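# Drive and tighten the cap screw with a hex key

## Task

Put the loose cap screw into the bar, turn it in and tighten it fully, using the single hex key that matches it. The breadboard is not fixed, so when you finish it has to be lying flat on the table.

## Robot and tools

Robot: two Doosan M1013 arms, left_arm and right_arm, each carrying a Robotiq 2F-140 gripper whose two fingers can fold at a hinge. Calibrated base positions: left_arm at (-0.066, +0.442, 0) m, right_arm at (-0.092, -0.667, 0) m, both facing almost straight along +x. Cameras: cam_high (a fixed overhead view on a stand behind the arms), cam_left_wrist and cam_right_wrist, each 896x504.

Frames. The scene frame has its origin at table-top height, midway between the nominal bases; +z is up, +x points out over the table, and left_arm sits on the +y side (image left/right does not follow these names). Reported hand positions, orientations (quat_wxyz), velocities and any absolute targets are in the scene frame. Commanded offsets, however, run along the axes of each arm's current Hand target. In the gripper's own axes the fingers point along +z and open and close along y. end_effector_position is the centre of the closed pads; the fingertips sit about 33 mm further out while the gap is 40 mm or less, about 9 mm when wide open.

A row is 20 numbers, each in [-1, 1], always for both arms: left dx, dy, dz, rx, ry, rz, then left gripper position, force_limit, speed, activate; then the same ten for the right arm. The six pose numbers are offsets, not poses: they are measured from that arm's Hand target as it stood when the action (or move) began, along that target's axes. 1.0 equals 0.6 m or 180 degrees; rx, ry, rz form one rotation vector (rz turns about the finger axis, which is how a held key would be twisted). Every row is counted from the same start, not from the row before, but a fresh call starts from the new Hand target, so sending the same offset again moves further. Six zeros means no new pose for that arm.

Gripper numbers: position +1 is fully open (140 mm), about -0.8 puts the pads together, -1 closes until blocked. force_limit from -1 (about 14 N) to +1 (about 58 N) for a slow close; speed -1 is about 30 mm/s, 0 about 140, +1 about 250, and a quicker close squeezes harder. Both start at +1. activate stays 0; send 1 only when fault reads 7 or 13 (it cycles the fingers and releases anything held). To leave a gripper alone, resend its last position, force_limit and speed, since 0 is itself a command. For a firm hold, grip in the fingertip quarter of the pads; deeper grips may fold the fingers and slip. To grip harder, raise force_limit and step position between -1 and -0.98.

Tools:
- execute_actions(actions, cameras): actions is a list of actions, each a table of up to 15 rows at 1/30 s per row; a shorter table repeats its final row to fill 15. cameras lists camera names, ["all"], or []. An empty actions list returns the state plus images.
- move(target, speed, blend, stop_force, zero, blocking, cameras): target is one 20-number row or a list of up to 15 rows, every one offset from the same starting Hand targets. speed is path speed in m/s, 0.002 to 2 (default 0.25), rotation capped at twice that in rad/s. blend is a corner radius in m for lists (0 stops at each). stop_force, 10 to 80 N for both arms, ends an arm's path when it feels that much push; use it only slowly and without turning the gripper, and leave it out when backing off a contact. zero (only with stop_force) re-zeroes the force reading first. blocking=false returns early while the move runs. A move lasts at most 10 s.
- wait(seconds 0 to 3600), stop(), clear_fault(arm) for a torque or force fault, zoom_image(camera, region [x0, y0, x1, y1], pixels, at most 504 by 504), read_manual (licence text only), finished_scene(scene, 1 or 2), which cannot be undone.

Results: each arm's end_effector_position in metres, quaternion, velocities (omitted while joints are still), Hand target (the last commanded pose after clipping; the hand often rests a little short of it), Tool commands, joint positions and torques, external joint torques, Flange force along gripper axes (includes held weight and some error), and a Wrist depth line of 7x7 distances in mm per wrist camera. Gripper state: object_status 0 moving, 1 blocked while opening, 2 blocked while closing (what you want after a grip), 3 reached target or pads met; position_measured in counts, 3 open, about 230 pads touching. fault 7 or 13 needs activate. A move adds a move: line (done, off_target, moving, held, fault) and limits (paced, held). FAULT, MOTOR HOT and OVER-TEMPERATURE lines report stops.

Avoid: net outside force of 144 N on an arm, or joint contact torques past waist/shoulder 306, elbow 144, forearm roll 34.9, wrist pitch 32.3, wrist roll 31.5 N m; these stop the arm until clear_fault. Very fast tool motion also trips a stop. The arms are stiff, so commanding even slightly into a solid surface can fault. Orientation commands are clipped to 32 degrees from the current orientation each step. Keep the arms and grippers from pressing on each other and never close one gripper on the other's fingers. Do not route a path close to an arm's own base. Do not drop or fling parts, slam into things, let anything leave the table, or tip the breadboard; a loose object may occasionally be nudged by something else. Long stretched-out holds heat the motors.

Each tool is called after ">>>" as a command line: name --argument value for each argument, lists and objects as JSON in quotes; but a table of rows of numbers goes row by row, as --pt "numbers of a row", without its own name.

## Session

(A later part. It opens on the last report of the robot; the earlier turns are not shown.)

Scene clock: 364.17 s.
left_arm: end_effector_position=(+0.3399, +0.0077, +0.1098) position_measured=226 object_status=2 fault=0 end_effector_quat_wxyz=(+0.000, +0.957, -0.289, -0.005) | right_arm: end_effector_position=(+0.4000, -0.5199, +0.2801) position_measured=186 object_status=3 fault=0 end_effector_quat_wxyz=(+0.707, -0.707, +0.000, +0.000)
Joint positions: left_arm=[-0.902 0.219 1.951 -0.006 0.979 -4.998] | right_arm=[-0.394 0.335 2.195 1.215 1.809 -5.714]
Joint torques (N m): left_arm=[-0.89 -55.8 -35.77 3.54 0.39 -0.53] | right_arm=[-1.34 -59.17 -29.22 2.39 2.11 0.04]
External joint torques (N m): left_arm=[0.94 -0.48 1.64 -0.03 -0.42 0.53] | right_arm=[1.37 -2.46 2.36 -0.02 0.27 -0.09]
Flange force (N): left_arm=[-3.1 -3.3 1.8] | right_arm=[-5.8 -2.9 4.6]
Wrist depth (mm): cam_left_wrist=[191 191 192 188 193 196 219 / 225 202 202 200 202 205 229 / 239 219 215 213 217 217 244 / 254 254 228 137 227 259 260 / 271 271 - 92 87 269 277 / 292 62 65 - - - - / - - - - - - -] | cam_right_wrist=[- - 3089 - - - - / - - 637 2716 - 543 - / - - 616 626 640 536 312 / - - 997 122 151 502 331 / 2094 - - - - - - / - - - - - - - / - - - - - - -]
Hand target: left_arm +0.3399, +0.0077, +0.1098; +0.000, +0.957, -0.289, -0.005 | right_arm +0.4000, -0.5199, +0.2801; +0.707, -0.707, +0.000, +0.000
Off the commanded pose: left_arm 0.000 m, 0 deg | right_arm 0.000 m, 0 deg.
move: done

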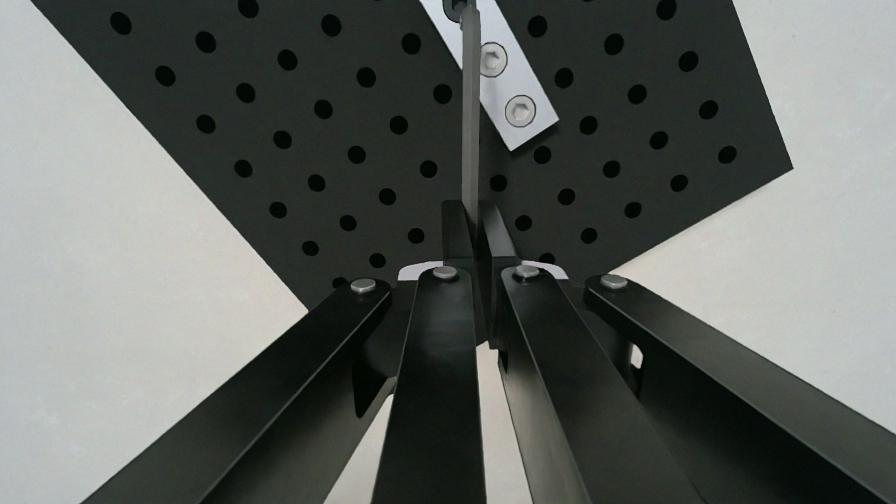

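>>> move --pt "0.0172 -0.0041 0 0 0 0 -1 1 0.3 0 0 0 0 0 0 0 -0.45 0 0 0" --pt "0.0172 -0.0041 0.0167 0 0 0 -1 1 0.3 0 0 0 0 0 0 0 -0.45 0 0 0" --speed 0.08 --cameras '["cam_left_wrist"]'

>>> zoom_image --camera "cam_left_wrist" --region '[430, 0, 500, 60]'

Scene clock: 365.90 s.
left_arm: end_effector_position=(+0.3499, +0.0041, +0.0997) position_measured=226 object_status=2 fault=0 end_effector_quat_wxyz=(+0.000, +0.957, -0.289, -0.005) | right_arm: end_effector_position=(+0.4000, -0.5199, +0.2801) position_measured=186 object_status=3 fault=0 end_effector_quat_wxyz=(+0.707, -0.707, +0.000, +0.000)
Joint positions: left_arm=[-0.893 0.242 1.943 -0.006 0.965 -4.989] | right_arm=[-0.394 0.335 2.195 1.215 1.809 -5.714]
Joint torques (N m): left_arm=[-0.75 -57.7 -35.54 3.55 0.3 -0.54] | right_arm=[-1.33 -59.38 -29.35 2.41 2.07 0.01]
External joint torques (N m): left_arm=[0.77 -0.76 1.64 -0.07 -0.33 0.54] | right_arm=[1.54 -2.43 2.47 -0.05 0.32 -0.06]
Flange force (N): left_arm=[-3.6 -3.0 1.3] | right_arm=[-5.9 -2.9 4.9]
Wrist depth (mm): cam_left_wrist=[182 182 183 178 183 186 208 / 216 192 193 191 191 195 219 / 229 206 204 203 205 207 231 / 244 244 218 137 216 226 248 / 259 258 - 92 87 258 266 / 276 62 65 - - - 283 / - - - - - - -] | cam_right_wrist=[- 2809 692 - 1160 - - / - - 649 - 1445 - 368 / - - 835 621 647 - - / - - - 123 120 - - / - - - - - - - / - - - - - - - / - - - - - - -]
Hand target: left_arm +0.3498, +0.0041, +0.0997; +0.000, +0.957, -0.289, -0.005 | right_arm +0.4000, -0.5199, +0.2801; +0.707, -0.707, +0.000, +0.000
Off the commanded pose: left_arm 0.000 m, 0 deg | right_arm 0.000 m, 0 deg.
move: done

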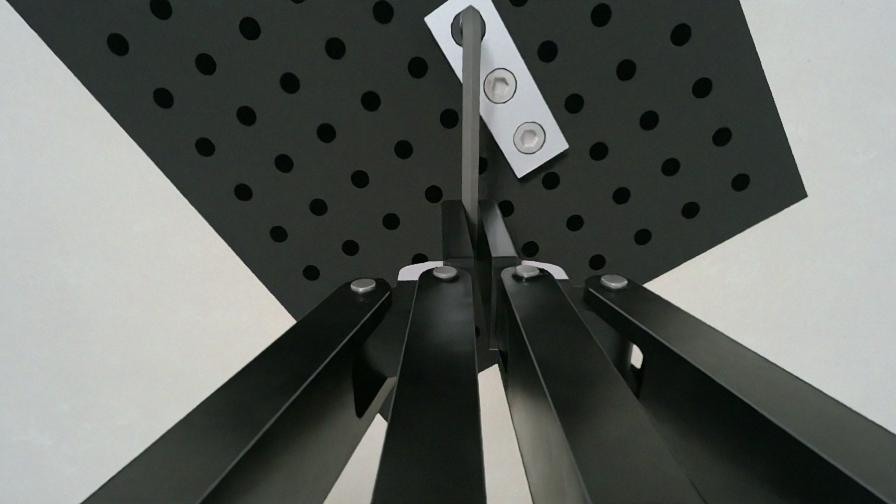

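Scaled by 7.200 from the camera's image (finer frame: 1280x720).

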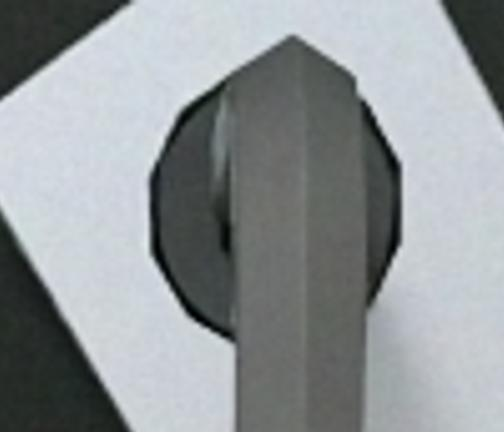

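>>> move --pt "-0.0008 0.0014 0.003 0 0 0 -1 1 0.3 0 0 0 0 0 0 0 -0.45 0 0 0" --pt "-0.0008 0.0014 0.0165 0 0 0 -1 1 0.3 0 0 0 0 0 0 0 -0.45 0 0 0" --speed 0.02 --stop_force 10 --cameras '["cam_left_wrist"]'

>>> zoom_image --camera "cam_left_wrist" --region '[430, 0, 500, 60]'

Scene clock: 367.77 s.
left_arm: end_effector_position=(+0.3489, +0.0036, +0.0898) position_measured=226 object_status=2 fault=0 end_effector_quat_wxyz=(+0.000, +0.957, -0.289, -0.005) | right_arm: end_effector_position=(+0.4000, -0.5199, +0.2801) position_measured=186 object_status=3 fault=0 end_effector_quat_wxyz=(+0.707, -0.707, +0.000, +0.000)
Joint positions: left_arm=[-0.895 0.252 1.952 -0.006 0.946 -4.991] | right_arm=[-0.394 0.335 2.195 1.215 1.809 -5.714]
Joint torques (N m): left_arm=[-0.39 -51.84 -32.83 3.58 -0.3 -0.59] | right_arm=[-1.24 -59.4 -29.36 2.37 2.14 -0.02]
External joint torques (N m): left_arm=[0.37 -7.21 -0.62 -0.15 0.27 0.59] | right_arm=[1.21 -2.23 2.67 -0.01 0.25 -0.03]
Flange force (N): left_arm=[-8.3 -3.5 -8.4] | right_arm=[-6.2 -2.5 4.5]
Wrist depth (mm): cam_left_wrist=[174 173 175 165 175 175 199 / 202 183 184 182 182 185 209 / 220 194 195 193 197 196 221 / 233 231 207 137 206 209 238 / 249 249 - 92 87 248 256 / 263 62 65 - - - 269 / - - - - - - -] | cam_right_wrist=[- - 673 - - - 329 / - - 624 627 716 - 368 / - - 841 618 657 - 335 / - - 915 1166 120 538 314 / 1817 - - - - - 321 / - - - - - - - / - - - - - - -]
Hand target: left_arm +0.3489, +0.0036, +0.0898; +0.000, +0.957, -0.289, -0.005 | right_arm +0.4000, -0.5199, +0.2801; +0.707, -0.707, +0.000, +0.000
Off the commanded pose: left_arm 0.000 m, 0 deg | right_arm 0.000 m, 0 deg.
move: done

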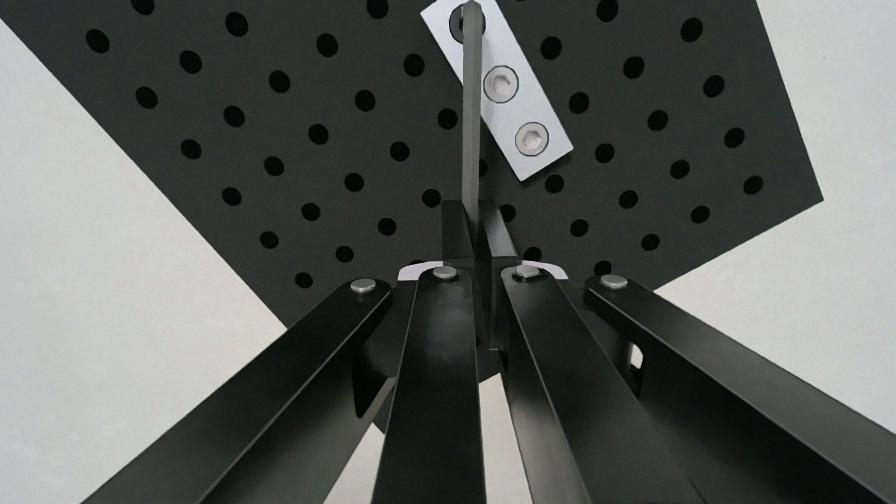

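Scaled by 7.200 from the camera's image (finer frame: 1280x720).

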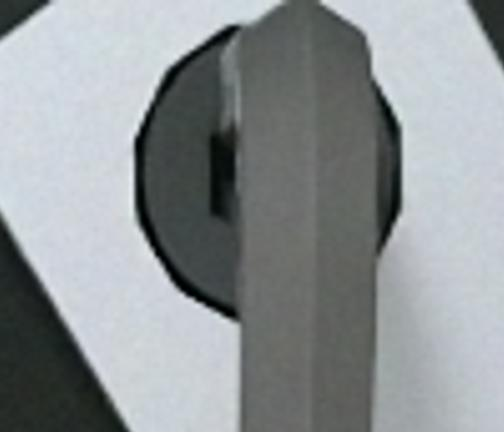

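>>> move --target '[0,0,-0.012,0,0,0,-1,1,0.3,0,0,0,0,0,0,0,-0.45,0,0,0]' --speed 0.08 --cameras '["cam_left_wrist"]'

>>> zoom_image --camera "cam_left_wrist" --region '[430, 0, 500, 60]'

Scene clock: 369.60 s.
left_arm: end_effector_position=(+0.3489, +0.0036, +0.0970) position_measured=226 object_status=2 fault=0 end_effector_quat_wxyz=(+0.000, +0.957, -0.289, -0.005) | right_arm: end_effector_position=(+0.4000, -0.5199, +0.2801) position_measured=186 object_status=3 fault=0 end_effector_quat_wxyz=(+0.707, -0.707, +0.000, +0.000)
Joint positions: left_arm=[-0.895 0.245 1.946 -0.006 0.959 -4.991] | right_arm=[-0.394 0.335 2.195 1.215 1.809 -5.714]
Joint torques (N m): left_arm=[-0.5 -57.61 -35.34 3.56 0.36 -0.5] | right_arm=[-1.16 -59.53 -29.25 2.38 2.11 0.08]
External joint torques (N m): left_arm=[0.54 -0.83 1.68 -0.11 -0.38 0.5] | right_arm=[1.01 -2.52 2.2 0.02 0.29 -0.12]
Flange force (N): left_arm=[-3.9 -2.7 1.4] | right_arm=[-5.9 -3.1 3.9]
Wrist depth (mm): cam_left_wrist=[179 180 180 174 182 182 207 / 211 190 190 188 190 193 218 / 226 201 202 201 204 204 229 / 239 237 214 137 213 220 246 / 256 254 - 92 87 254 262 / 270 62 65 - - - 278 / - - - - - - -] | cam_right_wrist=[2471 2629 661 - - 444 343 / 2496 - 613 - - 464 - / 2746 - 835 624 650 - - / 2716 - 1030 123 152 461 - / 2686 - - - - - - / - - - - - - - / - - - - - - -]
Hand target: left_arm +0.3489, +0.0036, +0.0970; +0.000, +0.957, -0.289, -0.005 | right_arm +0.4000, -0.5199, +0.2801; +0.707, -0.707, +0.000, +0.000
Off the commanded pose: left_arm 0.000 m, 0 deg | right_arm 0.000 m, 0 deg.
move: done

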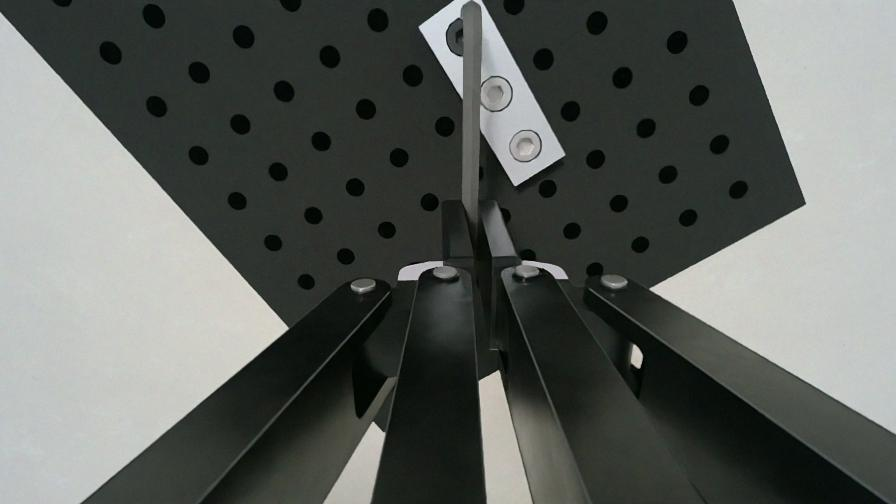

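Scaled by 7.200 from the camera's image (finer frame: 1280x720).

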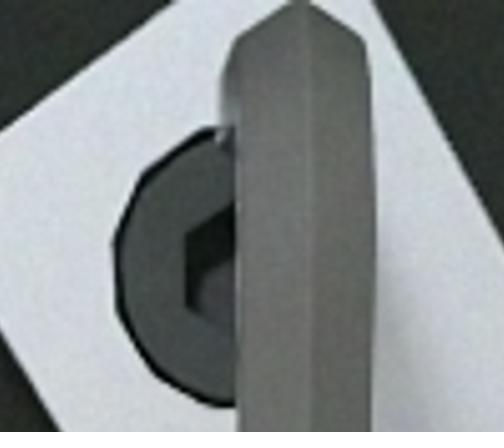

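>>> move --target '[-0.0115,-0.0017,-0.003,0,0,0,-1,1,0.3,0,0,0,0,0,0,0,-0.45,0,0,0]' --speed 0.05 --cameras '["cam_left_wrist"]'

>>> zoom_image --camera "cam_left_wrist" --region '[430, 0, 500, 60]'

Scene clock: 371.20 s.
left_arm: end_effector_position=(+0.3438, +0.0083, +0.0988) position_measured=226 object_status=2 fault=0 end_effector_quat_wxyz=(+0.000, +0.957, -0.289, -0.005) | right_arm: end_effector_position=(+0.4000, -0.5199, +0.2801) position_measured=186 object_status=3 fault=0 end_effector_quat_wxyz=(+0.707, -0.707, +0.000, +0.000)
Joint positions: left_arm=[-0.897 0.233 1.957 -0.006 0.96 -4.992] | right_arm=[-0.394 0.335 2.195 1.215 1.809 -5.714]
Joint torques (N m): left_arm=[-0.71 -56.38 -35.34 3.53 0.31 -0.58] | right_arm=[-1.51 -59.63 -29.16 2.37 2.08 0.02]
External joint torques (N m): left_arm=[0.78 -1.15 1.59 -0.06 -0.34 0.58] | right_arm=[1.44 -2.13 2.08 0.03 0.31 -0.06]
Flange force (N): left_arm=[-4.0 -3.2 0.9] | right_arm=[-4.9 -2.6 4.5]
Wrist depth (mm): cam_left_wrist=[181 182 182 178 184 186 209 / 215 192 192 190 191 195 219 / 228 206 204 202 205 206 230 / 241 243 216 136 215 244 247 / 255 255 - 92 87 256 265 / 275 62 65 - - - 281 / - - - - - - -] | cam_right_wrist=[- - - - - 465 331 / 2746 - 616 2874 1118 443 322 / 2447 2686 645 626 652 526 - / 2522 - 929 123 119 546 - / - - - - - - 309 / - - - - - - - / - - - - - - -]
Hand target: left_arm +0.3438, +0.0083, +0.0989; +0.000, +0.957, -0.289, -0.005 | right_arm +0.4000, -0.5199, +0.2801; +0.707, -0.707, +0.000, +0.000
Off the commanded pose: left_arm 0.000 m, 0 deg | right_arm 0.000 m, 0 deg.
move: done

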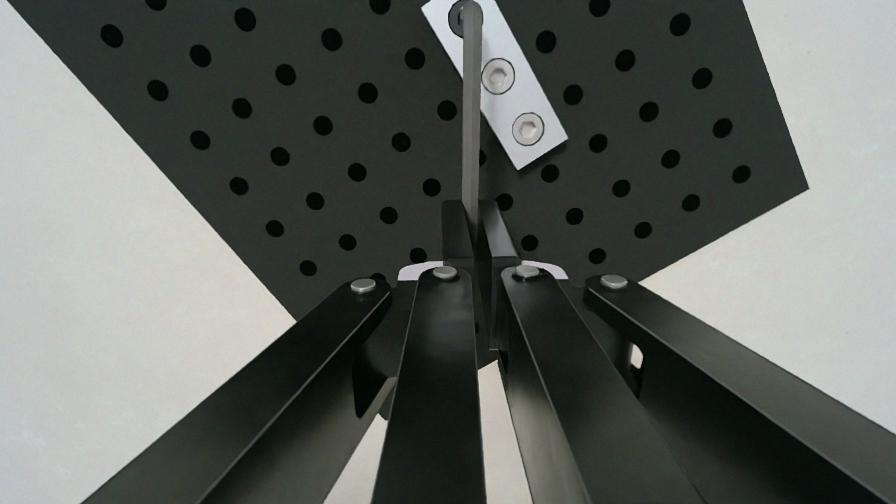

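Scaled by 7.200 from the camera's image (finer frame: 1280x720).

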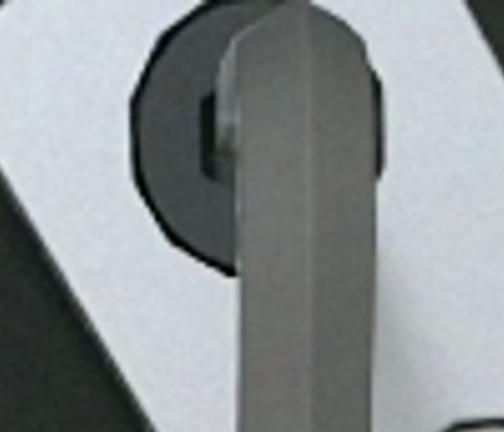

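>>> move --pt "-0.001 -0.0008 0.003 0 0 0 -1 1 0.3 0 0 0 0 0 0 0 -0.45 0 0 0" --pt "-0.001 -0.0008 0.0105 0 0 0 -1 1 0.3 0 0 0 0 0 0 0 -0.45 0 0 0" --speed 0.03 --stop_force 10 --cameras '["cam_left_wrist"]'

>>> zoom_image --camera "cam_left_wrist" --region '[430, 0, 500, 60]'

Scene clock: 373.13 s.
left_arm: end_effector_position=(+0.3435, +0.0090, +0.0926) position_measured=226 object_status=2 fault=0 end_effector_quat_wxyz=(+0.000, +0.957, -0.289, -0.005) | right_arm: end_effector_position=(+0.4000, -0.5199, +0.2801) position_measured=186 object_status=3 fault=0 end_effector_quat_wxyz=(+0.707, -0.707, +0.000, +0.000)
Joint positions: left_arm=[-0.896 0.238 1.964 -0.006 0.948 -4.992] | right_arm=[-0.394 0.335 2.195 1.215 1.809 -5.714]
Joint torques (N m): left_arm=[-0.65 -56.51 -34.94 3.49 0.36 -0.53] | right_arm=[-1.33 -59.63 -29.07 2.4 2.08 0.03]
External joint torques (N m): left_arm=[0.65 -0.96 1.49 -0.06 -0.39 0.53] | right_arm=[1.48 -2.11 2.29 -0.04 0.32 -0.08]
Flange force (N): left_arm=[-3.7 -2.9 1.0] | right_arm=[-5.3 -2.4 4.5]
Wrist depth (mm): cam_left_wrist=[175 176 178 173 176 178 202 / 210 185 186 184 183 188 211 / 223 199 197 195 199 199 224 / 236 236 210 136 208 237 242 / 251 250 - 92 87 250 258 / 269 62 65 - - - 273 / - - - - - - -] | cam_right_wrist=[2908 - 677 - - 487 - / - 2447 639 668 858 - - / - 2423 626 624 639 - - / - - 1129 1166 151 510 - / 2908 - - - - - - / - - - - - - - / - - - - - - -]
Hand target: left_arm +0.3435, +0.0090, +0.0926; +0.000, +0.957, -0.289, -0.005 | right_arm +0.4000, -0.5199, +0.2801; +0.707, -0.707, +0.000, +0.000
Off the commanded pose: left_arm 0.000 m, 0 deg | right_arm 0.000 m, 0 deg.
move: done

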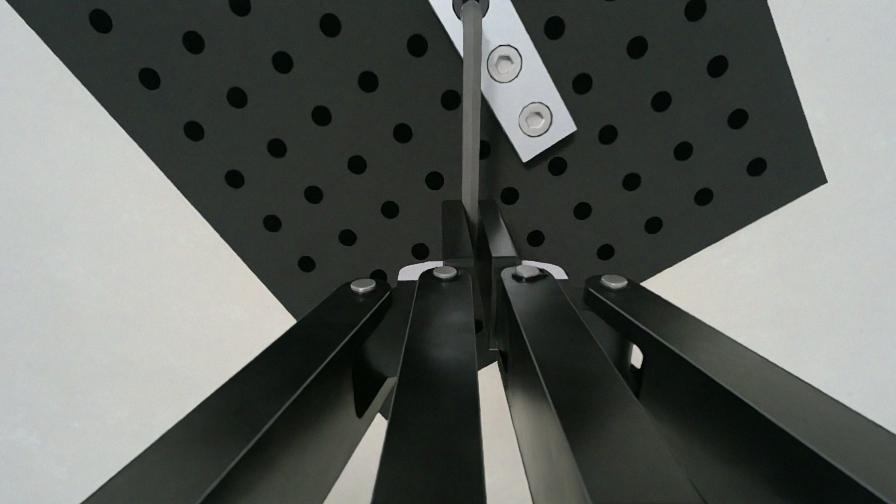

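Scaled by 7.200 from the camera's image (finer frame: 1280x720).

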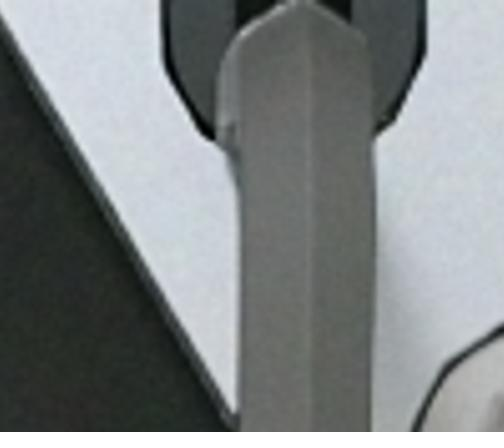

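>>> move --target '[0,0,-0.012,0,0,0,-1,1,0.3,0,0,0,0,0,0,0,-0.45,0,0,0]' --speed 0.08 --cameras '["cam_left_wrist"]'

>>> zoom_image --camera "cam_left_wrist" --region '[430, 0, 500, 60]'

Scene clock: 374.73 s.
left_arm: end_effector_position=(+0.3435, +0.0090, +0.0997) position_measured=226 object_status=2 fault=0 end_effector_quat_wxyz=(+0.000, +0.957, -0.289, -0.005) | right_arm: end_effector_position=(+0.4000, -0.5199, +0.2801) position_measured=186 object_status=3 fault=0 end_effector_quat_wxyz=(+0.707, -0.707, +0.000, +0.000)
Joint positions: left_arm=[-0.896 0.231 1.958 -0.006 0.961 -4.992] | right_arm=[-0.394 0.335 2.195 1.215 1.809 -5.714]
Joint torques (N m): left_arm=[-0.85 -56.4 -35.33 3.59 0.26 -0.56] | right_arm=[-1.17 -59.35 -29.26 2.41 2.09 0.03]
External joint torques (N m): left_arm=[0.81 -0.7 1.59 -0.13 -0.29 0.56] | right_arm=[1.01 -2.5 2.18 0 0.3 -0.08]
Flange force (N): left_arm=[-3.3 -3.1 1.3] | right_arm=[-5.8 -3.1 3.9]
Wrist depth (mm): cam_left_wrist=[182 182 183 178 184 186 209 / 216 193 193 192 192 196 219 / 228 206 204 202 206 208 232 / 243 244 214 137 217 248 248 / 259 256 - 92 87 257 265 / 275 62 65 - - - - / - - - - - - -] | cam_right_wrist=[4413 - 704 - 912 487 - / 2908 3923 637 2978 - 483 316 / - 3386 626 630 649 - 318 / 2841 3089 933 123 119 - 334 / - - - - - - 320 / - - - 3481 - - - / - - - - - - -]
Hand target: left_arm +0.3435, +0.0090, +0.0998; +0.000, +0.957, -0.289, -0.005 | right_arm +0.4000, -0.5199, +0.2801; +0.707, -0.707, +0.000, +0.000
Off the commanded pose: left_arm 0.000 m, 0 deg | right_arm 0.000 m, 0 deg.
move: done

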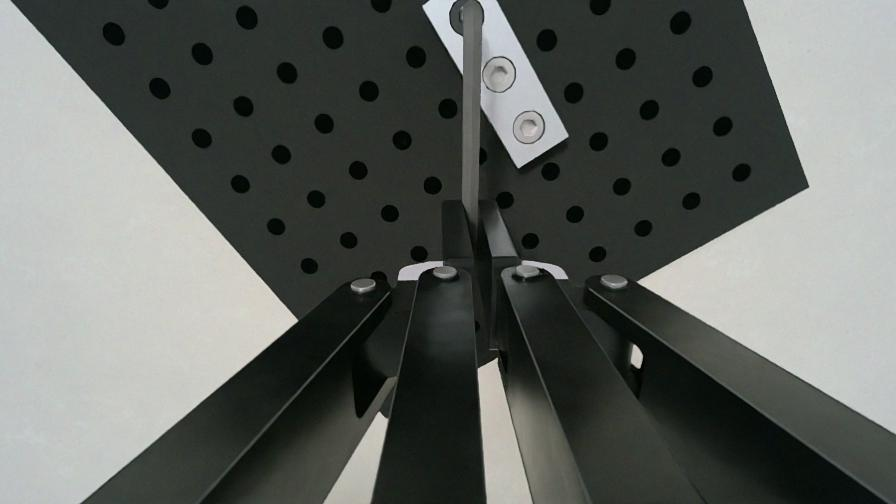

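Scaled by 7.200 from the camera's image (finer frame: 1280x720).

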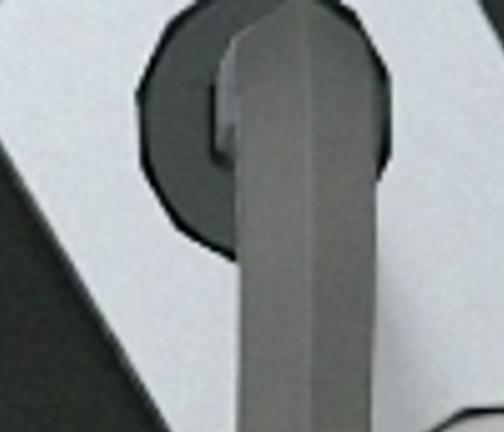

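>>> move --pt "0.0022 0.0007 0.003 0 0 0 -1 1 0.3 0 0 0 0 0 0 0 -0.45 0 0 0" --pt "0.0022 0.0007 0.0145 0 0 0 -1 1 0.3 0 0 0 0 0 0 0 -0.45 0 0 0" --speed 0.03 --stop_force 10 --cameras '["cam_left_wrist"]'

>>> zoom_image --camera "cam_left_wrist" --region '[430, 0, 500, 60]'

Scene clock: 377.93 s.
left_arm: end_effector_position=(+0.3443, +0.0080, +0.0910) position_measured=226 object_status=2 fault=0 end_effector_quat_wxyz=(+0.000, +0.957, -0.289, -0.005) | right_arm: end_effector_position=(+0.4000, -0.5199, +0.2801) position_measured=186 object_status=3 fault=0 end_effector_quat_wxyz=(+0.707, -0.707, +0.000, +0.000)
Joint positions: left_arm=[-0.896 0.242 1.963 -0.006 0.945 -4.992] | right_arm=[-0.394 0.335 2.195 1.215 1.809 -5.714]
Joint torques (N m): left_arm=[-0.59 -57.32 -35.02 3.48 0.32 -0.54] | right_arm=[-1.29 -59.78 -29.08 2.36 2.06 0.02]
External joint torques (N m): left_arm=[0.63 -0.63 1.59 -0.05 -0.35 0.54] | right_arm=[1.16 -2.2 2.07 0.04 0.34 -0.07]
Flange force (N): left_arm=[-3.4 -2.8 1.4] | right_arm=[-5.2 -2.8 4.0]
Wrist depth (mm): cam_left_wrist=[174 175 175 171 174 177 201 / 185 184 184 183 182 186 210 / 221 197 196 194 197 198 222 / 234 235 208 137 207 216 239 / 250 249 - 92 87 249 256 / 266 62 65 - - - 272 / - - - - - - -] | cam_right_wrist=[2400 3051 656 - - 471 369 / 3169 - 627 - 733 - 299 / - - 645 624 642 - - / 2716 2574 - 123 120 - 384 / 2777 - - - - - 327 / - - - - - - - / - - - - - - -]
Hand target: left_arm +0.3443, +0.0080, +0.0910; +0.000, +0.957, -0.289, -0.005 | right_arm +0.4000, -0.5199, +0.2801; +0.707, -0.707, +0.000, +0.000
Off the commanded pose: left_arm 0.000 m, 0 deg | right_arm 0.000 m, 0 deg.
move: done

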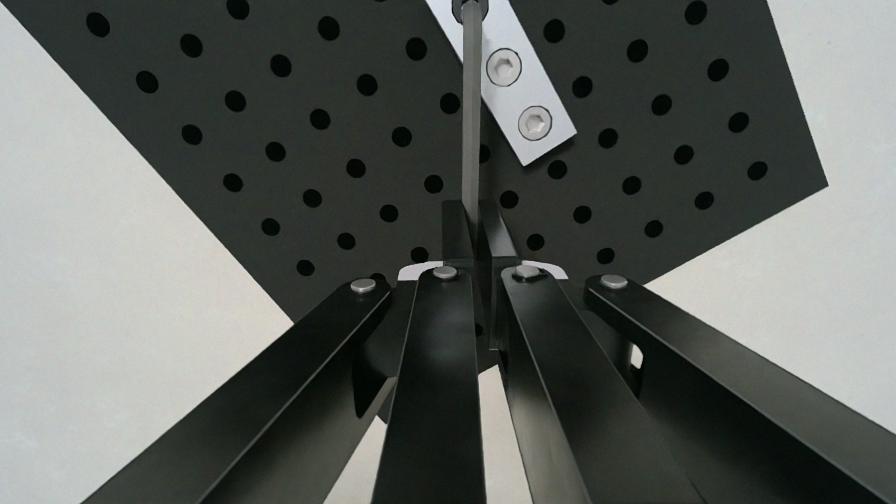

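Scaled by 7.200 from the camera's image (finer frame: 1280x720).

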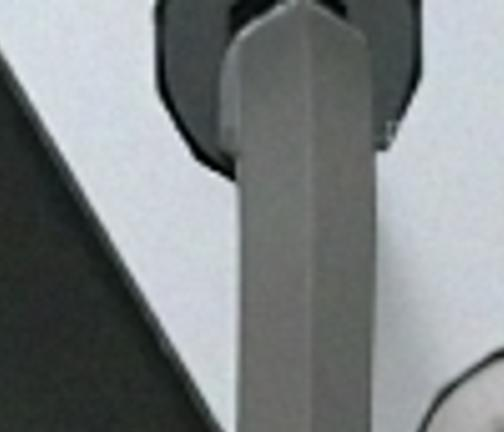

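>>> move --pt "0 0 -0.013 0 0 0 -1 1 0.3 0 0 0 0 0 0 0 -0.45 0 0 0" --pt "-0.0037 -0.0008 -0.011 0 0 0 -1 1 0.3 0 0 0 0 0 0 0 -0.45 0 0 0" --speed 0.05 --cameras '["cam_left_wrist"]'

>>> zoom_image --camera "cam_left_wrist" --region '[448, 0, 484, 40]'

Scene clock: 381.97 s.
left_arm: end_effector_position=(+0.3428, +0.0095, +0.0977) position_measured=226 object_status=2 fault=0 end_effector_quat_wxyz=(+0.000, +0.957, -0.289, -0.005) | right_arm: end_effector_position=(+0.4000, -0.5199, +0.2801) position_measured=186 object_status=3 fault=0 end_effector_quat_wxyz=(+0.707, -0.707, +0.000, +0.000)
Joint positions: left_arm=[-0.896 0.232 1.961 -0.006 0.957 -4.992] | right_arm=[-0.394 0.335 2.195 1.215 1.809 -5.714]
Joint torques (N m): left_arm=[-0.45 -55.97 -35.13 3.55 0.3 -0.58] | right_arm=[-1.31 -59.57 -29.33 2.39 2.05 0.05]
External joint torques (N m): left_arm=[0.52 -1.03 1.51 -0.1 -0.33 0.58] | right_arm=[1.36 -2.55 2.25 -0.01 0.34 -0.1]
Flange force (N): left_arm=[-3.8 -2.8 0.9] | right_arm=[-5.8 -3.2 4.5]
Wrist depth (mm): cam_left_wrist=[180 180 180 178 182 183 207 / 212 190 191 189 190 194 217 / 229 204 203 201 204 205 229 / 241 241 215 136 215 245 246 / 257 255 - 92 87 255 264 / 273 62 65 - - - 280 / - - - - - - -] | cam_right_wrist=[2908 - 650 - - 487 - / 2874 2746 632 610 1322 490 - / 3433 - 637 627 644 - 300 / - - 977 1155 119 434 353 / 2496 - - - - 93 - / - - - - - - - / - - - - - - -]
Hand target: left_arm +0.3428, +0.0096, +0.0977; +0.000, +0.957, -0.289, -0.005 | right_arm +0.4000, -0.5199, +0.2801; +0.707, -0.707, +0.000, +0.000
Off the commanded pose: left_arm 0.000 m, 0 deg | right_arm 0.000 m, 0 deg.
move: done

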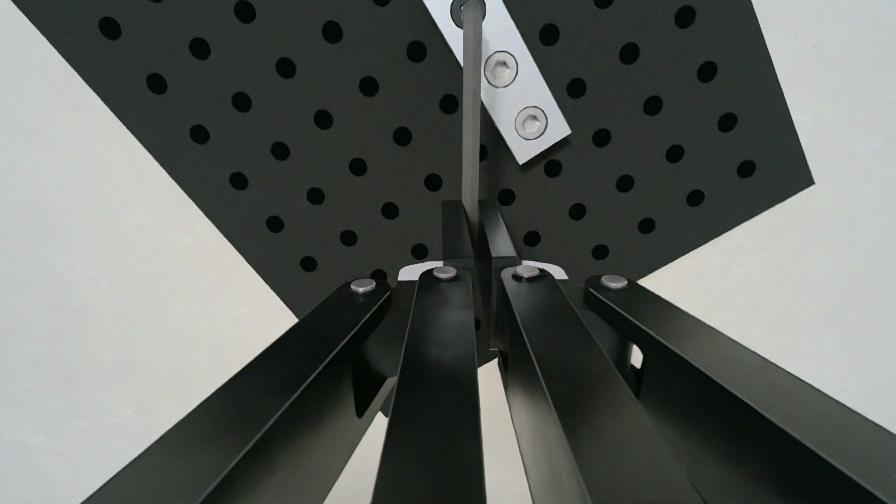

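Scaled by 12.600 from the camera's image (finer frame: 1280x720).

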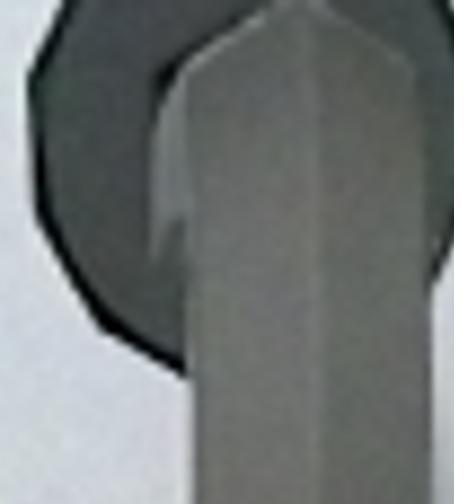

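>>> move --pt "0.0053 0.0015 -0.002 0 0 0 -1 1 0.3 0 0 0 0 0 0 0 -0.45 0 0 0" --pt "0.0053 0.0015 0.0155 0 0 0 -1 1 0.3 0 0 0 0 0 0 0 -0.45 0 0 0" --speed 0.03 --stop_force 10 --cameras '["cam_left_wrist"]'

>>> zoom_image --camera "cam_left_wrist" --region '[430, 0, 500, 60]'

Scene clock: 386.03 s.
left_arm: end_effector_position=(+0.3449, +0.0071, +0.0883) position_measured=226 object_status=2 fault=0 end_effector_quat_wxyz=(+0.000, +0.957, -0.289, -0.005) | right_arm: end_effector_position=(+0.4000, -0.5199, +0.2801) position_measured=186 object_status=3 fault=0 end_effector_quat_wxyz=(+0.707, -0.707, +0.000, +0.000)
Joint positions: left_arm=[-0.896 0.246 1.963 -0.006 0.941 -4.992] | right_arm=[-0.394 0.335 2.195 1.215 1.809 -5.714]
Joint torques (N m): left_arm=[-0.21 -52.07 -32.03 3.44 0.17 -0.56] | right_arm=[-1.56 -58.89 -29.21 2.37 2.03 0.02]
External joint torques (N m): left_arm=[0.18 -5.94 -1.16 -0.03 -0.2 0.56] | right_arm=[1.74 -2.9 2.47 -0.02 0.36 -0.07]
Flange force (N): left_arm=[-5.8 -2.6 -6.7] | right_arm=[-6.2 -3.7 5.4]
Wrist depth (mm): cam_left_wrist=[171 171 174 167 172 175 197 / 203 181 182 181 179 184 207 / 218 193 193 192 195 195 220 / 231 233 205 137 205 211 237 / 248 248 - 92 87 245 253 / 263 62 65 - - - 269 / - - - - - - -] | cam_right_wrist=[1962 - - - - 460 - / - - 588 2376 - - - / - - 649 624 640 535 373 / - - 919 123 120 - - / - - - - - - - / - - - - - - - / - - - - - - -]
Hand target: left_arm +0.3449, +0.0071, +0.0883; +0.000, +0.957, -0.289, -0.005 | right_arm +0.4000, -0.5199, +0.2801; +0.707, -0.707, +0.000, +0.000
Off the commanded pose: left_arm 0.000 m, 0 deg | right_arm 0.000 m, 0 deg.
move: done

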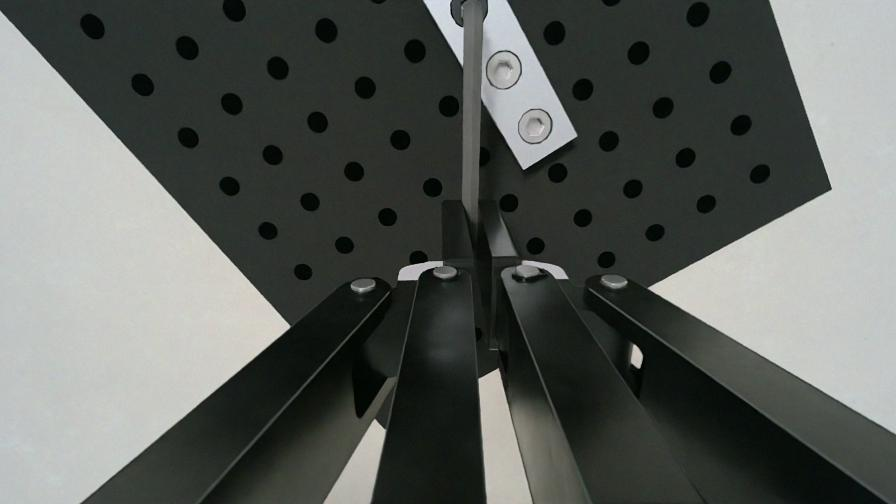

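Scaled by 7.200 from the camera's image (finer frame: 1280x720).

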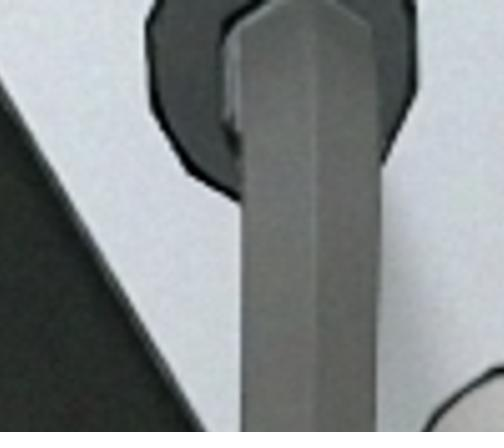

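>>> move --pt "0.0037 -0.0332 0 0 0 0.0833 -1 1 0.3 0 0 0 0 0 0 0 -0.45 0 0 0" --pt "0.0158 -0.0644 0 0 0 0.1667 -1 1 0.3 0 0 0 0 0 0 0 -0.45 0 0 0" --speed 0.1 --blend '[0.003,0]' --cameras '["cam_left_wrist"]'

>>> zoom_image --camera "cam_left_wrist" --region '[430, 0, 500, 60]'

Scene clock: 389.60 s.
left_arm: end_effector_position=(+0.3741, +0.0341, +0.0882) position_measured=226 object_status=2 fault=0 end_effector_quat_wxyz=(+0.001, +0.850, -0.527, -0.005) | right_arm: end_effector_position=(+0.4000, -0.5199, +0.2801) position_measured=186 object_status=3 fault=0 end_effector_quat_wxyz=(+0.707, -0.707, +0.000, +0.000)
Joint positions: left_arm=[-0.83 0.249 1.96 -0.005 0.942 -4.402] | right_arm=[-0.394 0.335 2.195 1.215 1.809 -5.714]
Joint torques (N m): left_arm=[-1.23 -55.94 -32.97 3.36 0.95 -0.45] | right_arm=[-1.18 -59.43 -29.15 2.44 2.13 0]
External joint torques (N m): left_arm=[1.18 -2.39 -0.36 0.04 -0.98 0.45] | right_arm=[1.04 -2.08 2.33 -0.07 0.26 -0.05]
Flange force (N): left_arm=[-3.8 -1.4 -0.9] | right_arm=[-5.6 -2.4 3.8]
Wrist depth (mm): cam_left_wrist=[171 172 173 167 170 175 176 / 180 181 182 181 184 185 208 / 190 191 192 191 195 196 223 / 230 204 204 136 204 213 238 / 245 246 - 92 87 246 253 / 259 62 65 - - - 269 / - - - - - - -] | cam_right_wrist=[- - 690 - - 435 368 / - 3252 618 627 675 - - / - - 876 666 - 503 - / - - 3128 1188 151 450 362 / - - - - - - - / - - - - - - - / - - - - - - -]
Hand target: left_arm +0.3741, +0.0341, +0.0882; +0.001, +0.850, -0.527, -0.005 | right_arm +0.4000, -0.5199, +0.2801; +0.707, -0.707, +0.000, +0.000
Off the commanded pose: left_arm 0.000 m, 0 deg | right_arm 0.000 m, 0 deg.
move: done

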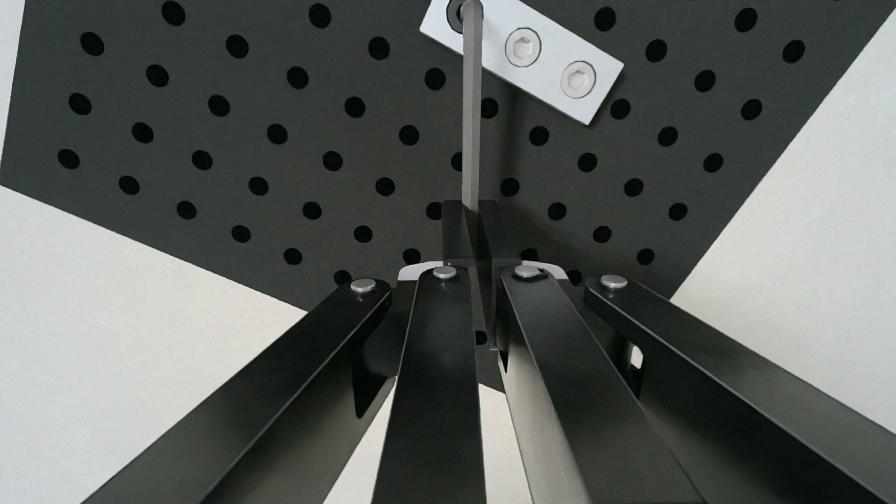

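Scaled by 7.200 from the camera's image (finer frame: 1280x720).

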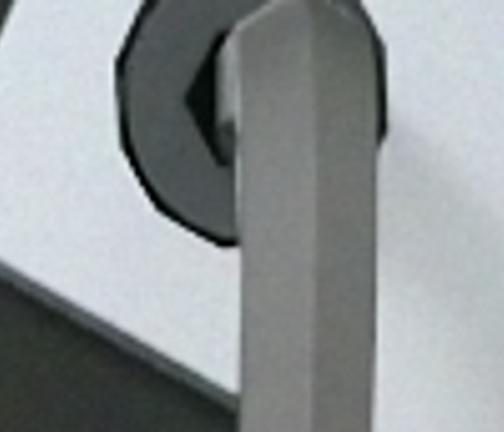

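>>> move --pt "0 -0.0015 0.0 0 0 0 -1 1 0.3 0 0 0 0 0 0 0 -0.45 0 0 0" --pt "0.0037 -0.0347 0.001 0 0 0.0833 -1 1 0.3 0 0 0 0 0 0 0 -0.45 0 0 0" --pt "0.0158 -0.0659 0.002 0 0 0.1667 -1 1 0.3 0 0 0 0 0 0 0 -0.45 0 0 0" --pt "0.0236 -0.0762 0.0025 0 0 0.2 -1 1 0.3 0 0 0 0 0 0 0 -0.45 0 0 0" --speed 0.06 --blend '[0,0.003,0.003,0]' --cameras '["cam_left_wrist"]'

>>> zoom_image --camera "cam_left_wrist" --region '[430, 0, 500, 60]'

Scene clock: 395.90 s.
left_arm: end_effector_position=(+0.4214, +0.0418, +0.0863) position_measured=226 object_status=2 fault=0 end_effector_quat_wxyz=(-0.002, -0.646, +0.764, +0.004) | right_arm: end_effector_position=(+0.4000, -0.5199, +0.2801) position_measured=186 object_status=3 fault=0 end_effector_quat_wxyz=(+0.707, -0.707, +0.000, +0.000)
Joint positions: left_arm=[-0.768 0.293 1.903 -0.004 0.954 -3.712] | right_arm=[-0.394 0.335 2.195 1.215 1.809 -5.714]
Joint torques (N m): left_arm=[-2.55 -57.08 -31.42 3.21 0.78 -0.5] | right_arm=[-1.1 -59.31 -29.2 2.34 2.07 0.03]
External joint torques (N m): left_arm=[2.52 -5.94 -2.1 0.19 -0.78 0.5] | right_arm=[1.06 -2.45 2.18 0.05 0.32 -0.08]
Flange force (N): left_arm=[-6.3 1.5 -6.2] | right_arm=[-5.7 -3.1 4.0]
Wrist depth (mm): cam_left_wrist=[172 171 171 168 164 175 178 / 201 179 182 181 182 184 188 / 214 189 190 190 193 194 217 / 227 203 202 137 202 205 232 / 242 239 - 92 87 214 251 / 256 62 65 - - - 265 / - - - - - - -] | cam_right_wrist=[- - 639 2809 861 - 310 / 3531 - 630 626 627 - - / 2522 3635 1070 2746 827 - - / 2629 - - 1150 151 - - / - - - - - - - / - - - - - - - / - - - - - - -]
Hand target: left_arm +0.4213, +0.0417, +0.0863; -0.002, -0.646, +0.763, +0.004 | right_arm +0.4000, -0.5199, +0.2801; +0.707, -0.707, +0.000, +0.000
Off the commanded pose: left_arm 0.000 m, 0 deg | right_arm 0.000 m, 0 deg.
move: done

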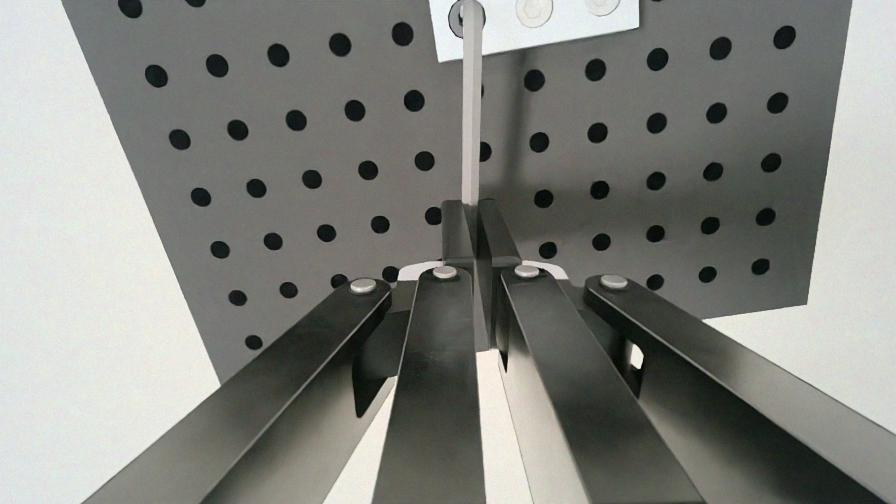

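Scaled by 7.200 from the camera's image (finer frame: 1280x720).

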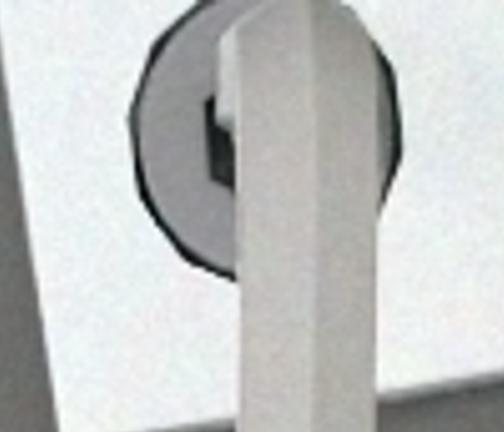

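>>> move --target '[-0.0042,-0.0006,0.0008,0,0,0,-1,1,0.3,0,0,0,0,0,0,0,-0.45,0,0,0]' --speed 0.006 --cameras '["cam_left_wrist"]'

>>> zoom_image --camera "cam_left_wrist" --region '[430, 0, 500, 60]'

Scene clock: 397.07 s.
left_arm: end_effector_position=(+0.4221, +0.0441, +0.0858) position_measured=226 object_status=2 fault=0 end_effector_quat_wxyz=(-0.002, -0.646, +0.763, +0.004) | right_arm: end_effector_position=(+0.4000, -0.5199, +0.2801) position_measured=186 object_status=3 fault=0 end_effector_quat_wxyz=(+0.707, -0.707, +0.000, +0.000)
Joint positions: left_arm=[-0.764 0.293 1.905 -0.005 0.953 -3.709] | right_arm=[-0.394 0.335 2.195 1.215 1.809 -5.714]
Joint torques (N m): left_arm=[1.76 -61.13 -31.39 4.73 2.02 -0.38] | right_arm=[-1.33 -59.25 -29.32 2.39 2.08 0.03]
External joint torques (N m): left_arm=[-1.76 -1.67 -2.05 -1.34 -2.02 0.38] | right_arm=[1.1 -2.5 2.34 0.01 0.31 -0.08]
Flange force (N): left_arm=[2.1 0.7 0.3] | right_arm=[-6.0 -3.1 4.1]
Wrist depth (mm): cam_left_wrist=[171 170 170 163 172 174 178 / 200 179 180 180 182 183 187 / 214 188 189 189 192 194 217 / 226 203 201 136 201 205 229 / 242 238 - 92 87 214 249 / 256 62 65 - - - 265 / - - - - - - -] | cam_right_wrist=[- - 640 668 - 455 - / 2332 - 624 623 654 - 347 / - - 1108 - - - - / - - - 123 119 - - / - - - - - - 305 / - - - - - - - / - - - - - - -]
Hand target: left_arm +0.4221, +0.0442, +0.0858; -0.002, -0.646, +0.763, +0.004 | right_arm +0.4000, -0.5199, +0.2801; +0.707, -0.707, +0.000, +0.000
Off the commanded pose: left_arm 0.000 m, 0 deg | right_arm 0.000 m, 0 deg.
move: done

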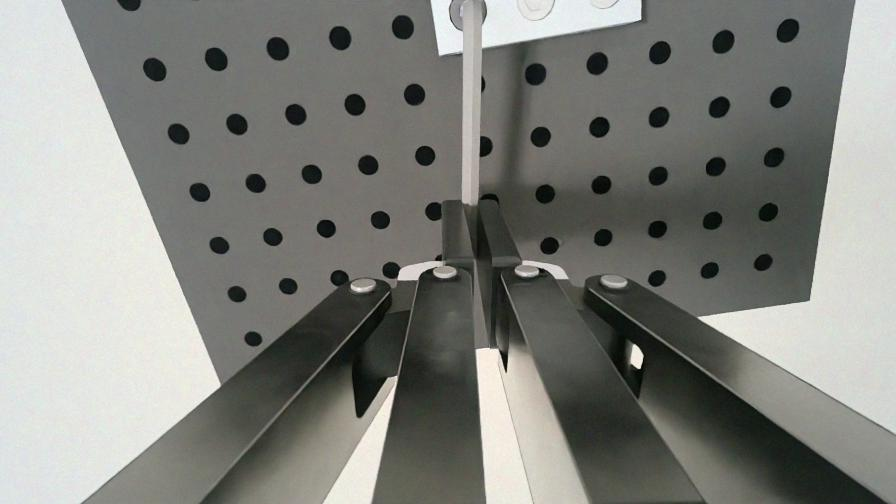

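Scaled by 7.200 from the camera's image (finer frame: 1280x720).

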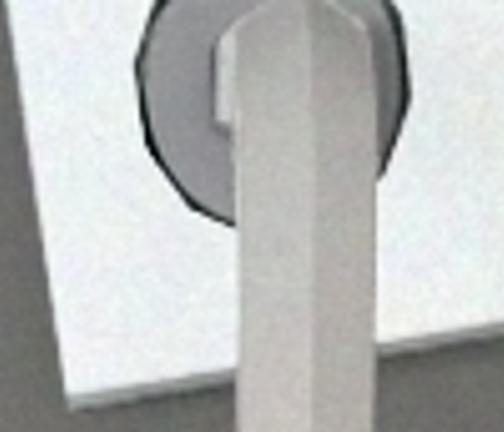

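>>> move --target '[0.0004,0,0.0067,0,0,0,-1,1,0.3,0,0,0,0,0,0,0,-0.45,0,0,0]' --speed 0.01 --stop_force 10 --cameras '["cam_left_wrist"]'

>>> zoom_image --camera "cam_left_wrist" --region '[430, 0, 500, 60]'

Scene clock: 399.73 s.
left_arm: end_effector_position=(+0.4221, +0.0440, +0.0818) position_measured=226 object_status=2 fault=0 end_effector_quat_wxyz=(-0.002, -0.646, +0.764, +0.004) | right_arm: end_effector_position=(+0.4000, -0.5199, +0.2801) position_measured=186 object_status=3 fault=0 end_effector_quat_wxyz=(+0.707, -0.707, +0.000, +0.000)
Joint positions: left_arm=[-0.765 0.297 1.908 -0.004 0.945 -3.709] | right_arm=[-0.394 0.335 2.195 1.215 1.809 -5.714]
Joint torques (N m): left_arm=[-5.26 -55.69 -29.51 2.1 1.11 -0.21] | right_arm=[-1.09 -59.25 -29.06 2.43 2.07 0.05]
External joint torques (N m): left_arm=[5.26 -7.81 -3.82 1.28 -1.12 0.21] | right_arm=[1.28 -2.82 2.1 -0.06 0.32 -0.1]
Flange force (N): left_arm=[-9.3 -1.1 -8.9] | right_arm=[-5.9 -3.6 4.3]
Wrist depth (mm): cam_left_wrist=[167 167 167 165 169 170 173 / 196 175 176 176 178 179 184 / 210 185 186 185 188 191 195 / 222 198 197 137 198 201 225 / 236 231 - 92 87 210 246 / 251 62 65 - - - - / - - - - - - -] | cam_right_wrist=[2746 - 683 3340 - 417 - / 3014 - 621 623 649 525 - / - 2978 1052 - 912 512 - / - - 905 123 151 - - / - - - - - - 332 / - - - - - - - / - - - - - - -]
Hand target: left_arm +0.4221, +0.0440, +0.0818; -0.002, -0.646, +0.764, +0.004 | right_arm +0.4000, -0.5199, +0.2801; +0.707, -0.707, +0.000, +0.000
Off the commanded pose: left_arm 0.000 m, 0 deg | right_arm 0.000 m, 0 deg.
move: done; stop_force stopped left_arm just as the move ended

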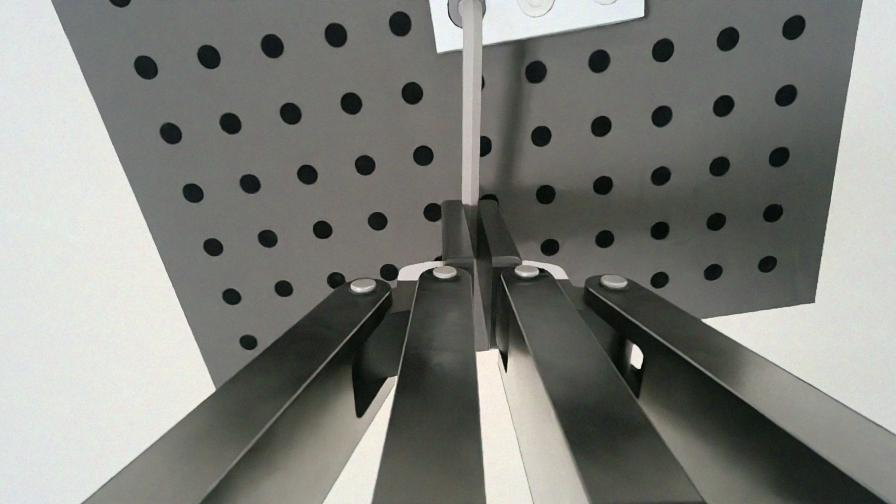

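Scaled by 7.200 from the camera's image (finer frame: 1280x720).

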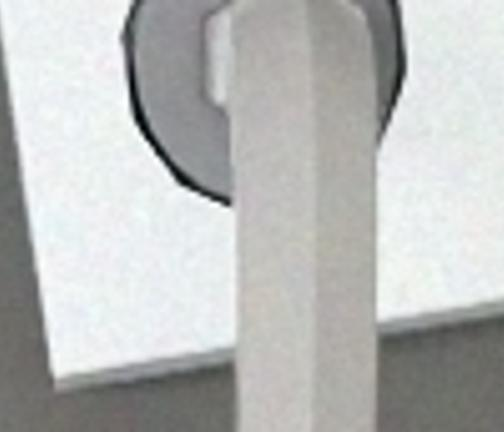

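>>> move --pt "0.003 -0.0337 -0.001 0 0 0.0833 -1 1 0.3 0 0 0 0 0 0 0 -0.45 0 0 0" --pt "0.0153 -0.0654 -0.0009 0 0 0.1667 -1 1 0.3 0 0 0 0 0 0 0 -0.45 0 0 0" --pt "0.0354 -0.0926 -0.0008 0 0 0.25 -1 1 0.3 0 0 0 0 0 0 0 -0.45 0 0 0" --pt "0.062 -0.1139 -0.0007 0 0 0.3333 -1 1 0.3 0 0 0 0 0 0 0 -0.45 0 0 0" --pt "0.093 -0.1274 -0.0006 0 0 0.4167 -1 1 0.3 0 0 0 0 0 0 0 -0.45 0 0 0" --pt "0.1266 -0.1325 -0.0005 0 0 0.5 -1 1 0.3 0 0 0 0 0 0 0 -0.45 0 0 0" --pt "0.1604 -0.1288 -0.0004 0 0 0.5833 -1 1 0.3 0 0 0 0 0 0 0 -0.45 0 0 0" --pt "0.1922 -0.1164 -0.0003 0 0 0.6667 -1 1 0.3 0 0 0 0 0 0 0 -0.45 0 0 0" --pt "0.2196 -0.0964 -0.0002 0 0 0.75 -1 1 0.3 0 0 0 0 0 0 0 -0.45 0 0 0" --pt "0.2409 -0.07 -0.0001 0 0 0.8333 -1 1 0.3 0 0 0 0 0 0 0 -0.45 0 0 0" --speed 0.4 --blend '[0.003,0.003,0.003,0.003,0.003,0.003,0.003,0.003,0.003,0]' --cameras '["cam_left_wrist"]'

>>> zoom_image --camera "cam_left_wrist" --region '[430, 0, 500, 60]'

Scene clock: 404.53 s.
left_arm: end_effector_position=(+0.4394, -0.1055, +0.0812) position_measured=226 object_status=2 fault=0 end_effector_quat_wxyz=(-0.005, +0.570, +0.821, -0.001) | right_arm: end_effector_position=(+0.4000, -0.5199, +0.2801) position_measured=186 object_status=3 fault=0 end_effector_quat_wxyz=(+0.707, -0.707, +0.000, +0.000)
Joint positions: left_arm=[-0.897 0.455 1.673 -0.005 1.022 -1.223] | right_arm=[-0.394 0.335 2.195 1.215 1.809 -5.714]
Joint torques (N m): left_arm=[12.12 -69.69 -21.62 9.62 5.49 0.48] | right_arm=[-1.06 -59.22 -29.25 2.35 2.07 0.07]
External joint torques (N m): left_arm=[-12.08 -10.23 -13.42 -6.01 -5.43 -0.48] | right_arm=[1.41 -2.58 2.34 0 0.33 -0.12]
Flange force (N): left_arm=[-15.6 -11.9 -10.2] | right_arm=[-5.9 -3.1 4.7]
Wrist depth (mm): cam_left_wrist=[168 168 168 166 167 168 168 / 176 177 176 176 176 177 196 / 213 186 187 184 187 186 212 / 225 226 223 136 196 198 225 / 240 237 - 92 87 234 239 / 255 62 65 - - - 252 / - - - - - - -] | cam_right_wrist=[- - 476 2629 - - 315 / - 2686 473 512 497 512 - / - - 989 1166 - 541 311 / 2629 - - 123 119 549 - / - - - - - - - / - - - - - - - / - - - - - - -]
Hand target: left_arm +0.4395, -0.1055, +0.0812; -0.004, +0.570, +0.821, -0.001 | right_arm +0.4000, -0.5199, +0.2801; +0.707, -0.707, +0.000, +0.000
Off the commanded pose: left_arm 0.000 m, 0 deg | right_arm 0.000 m, 0 deg.
move: done

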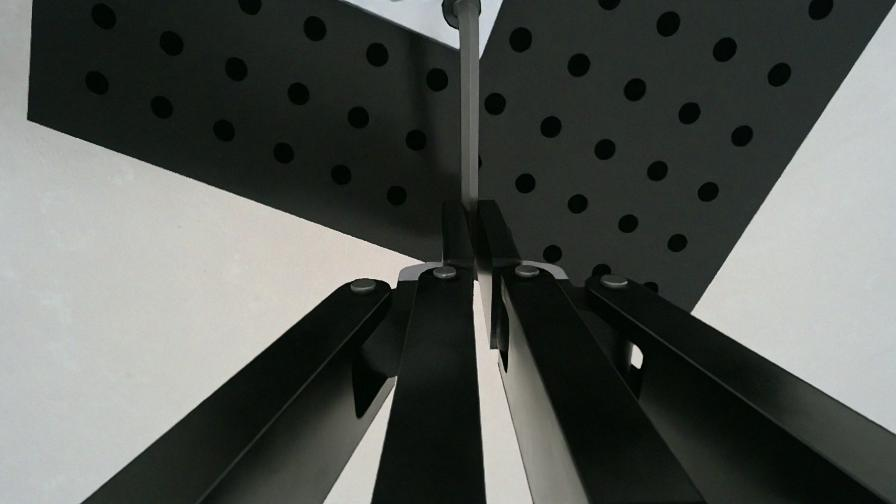

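Scaled by 7.200 from the camera's image (finer frame: 1280x720).

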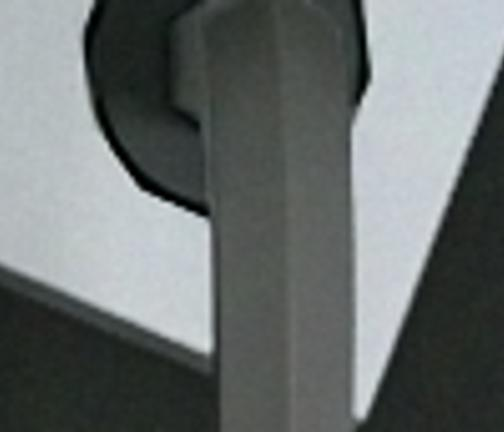

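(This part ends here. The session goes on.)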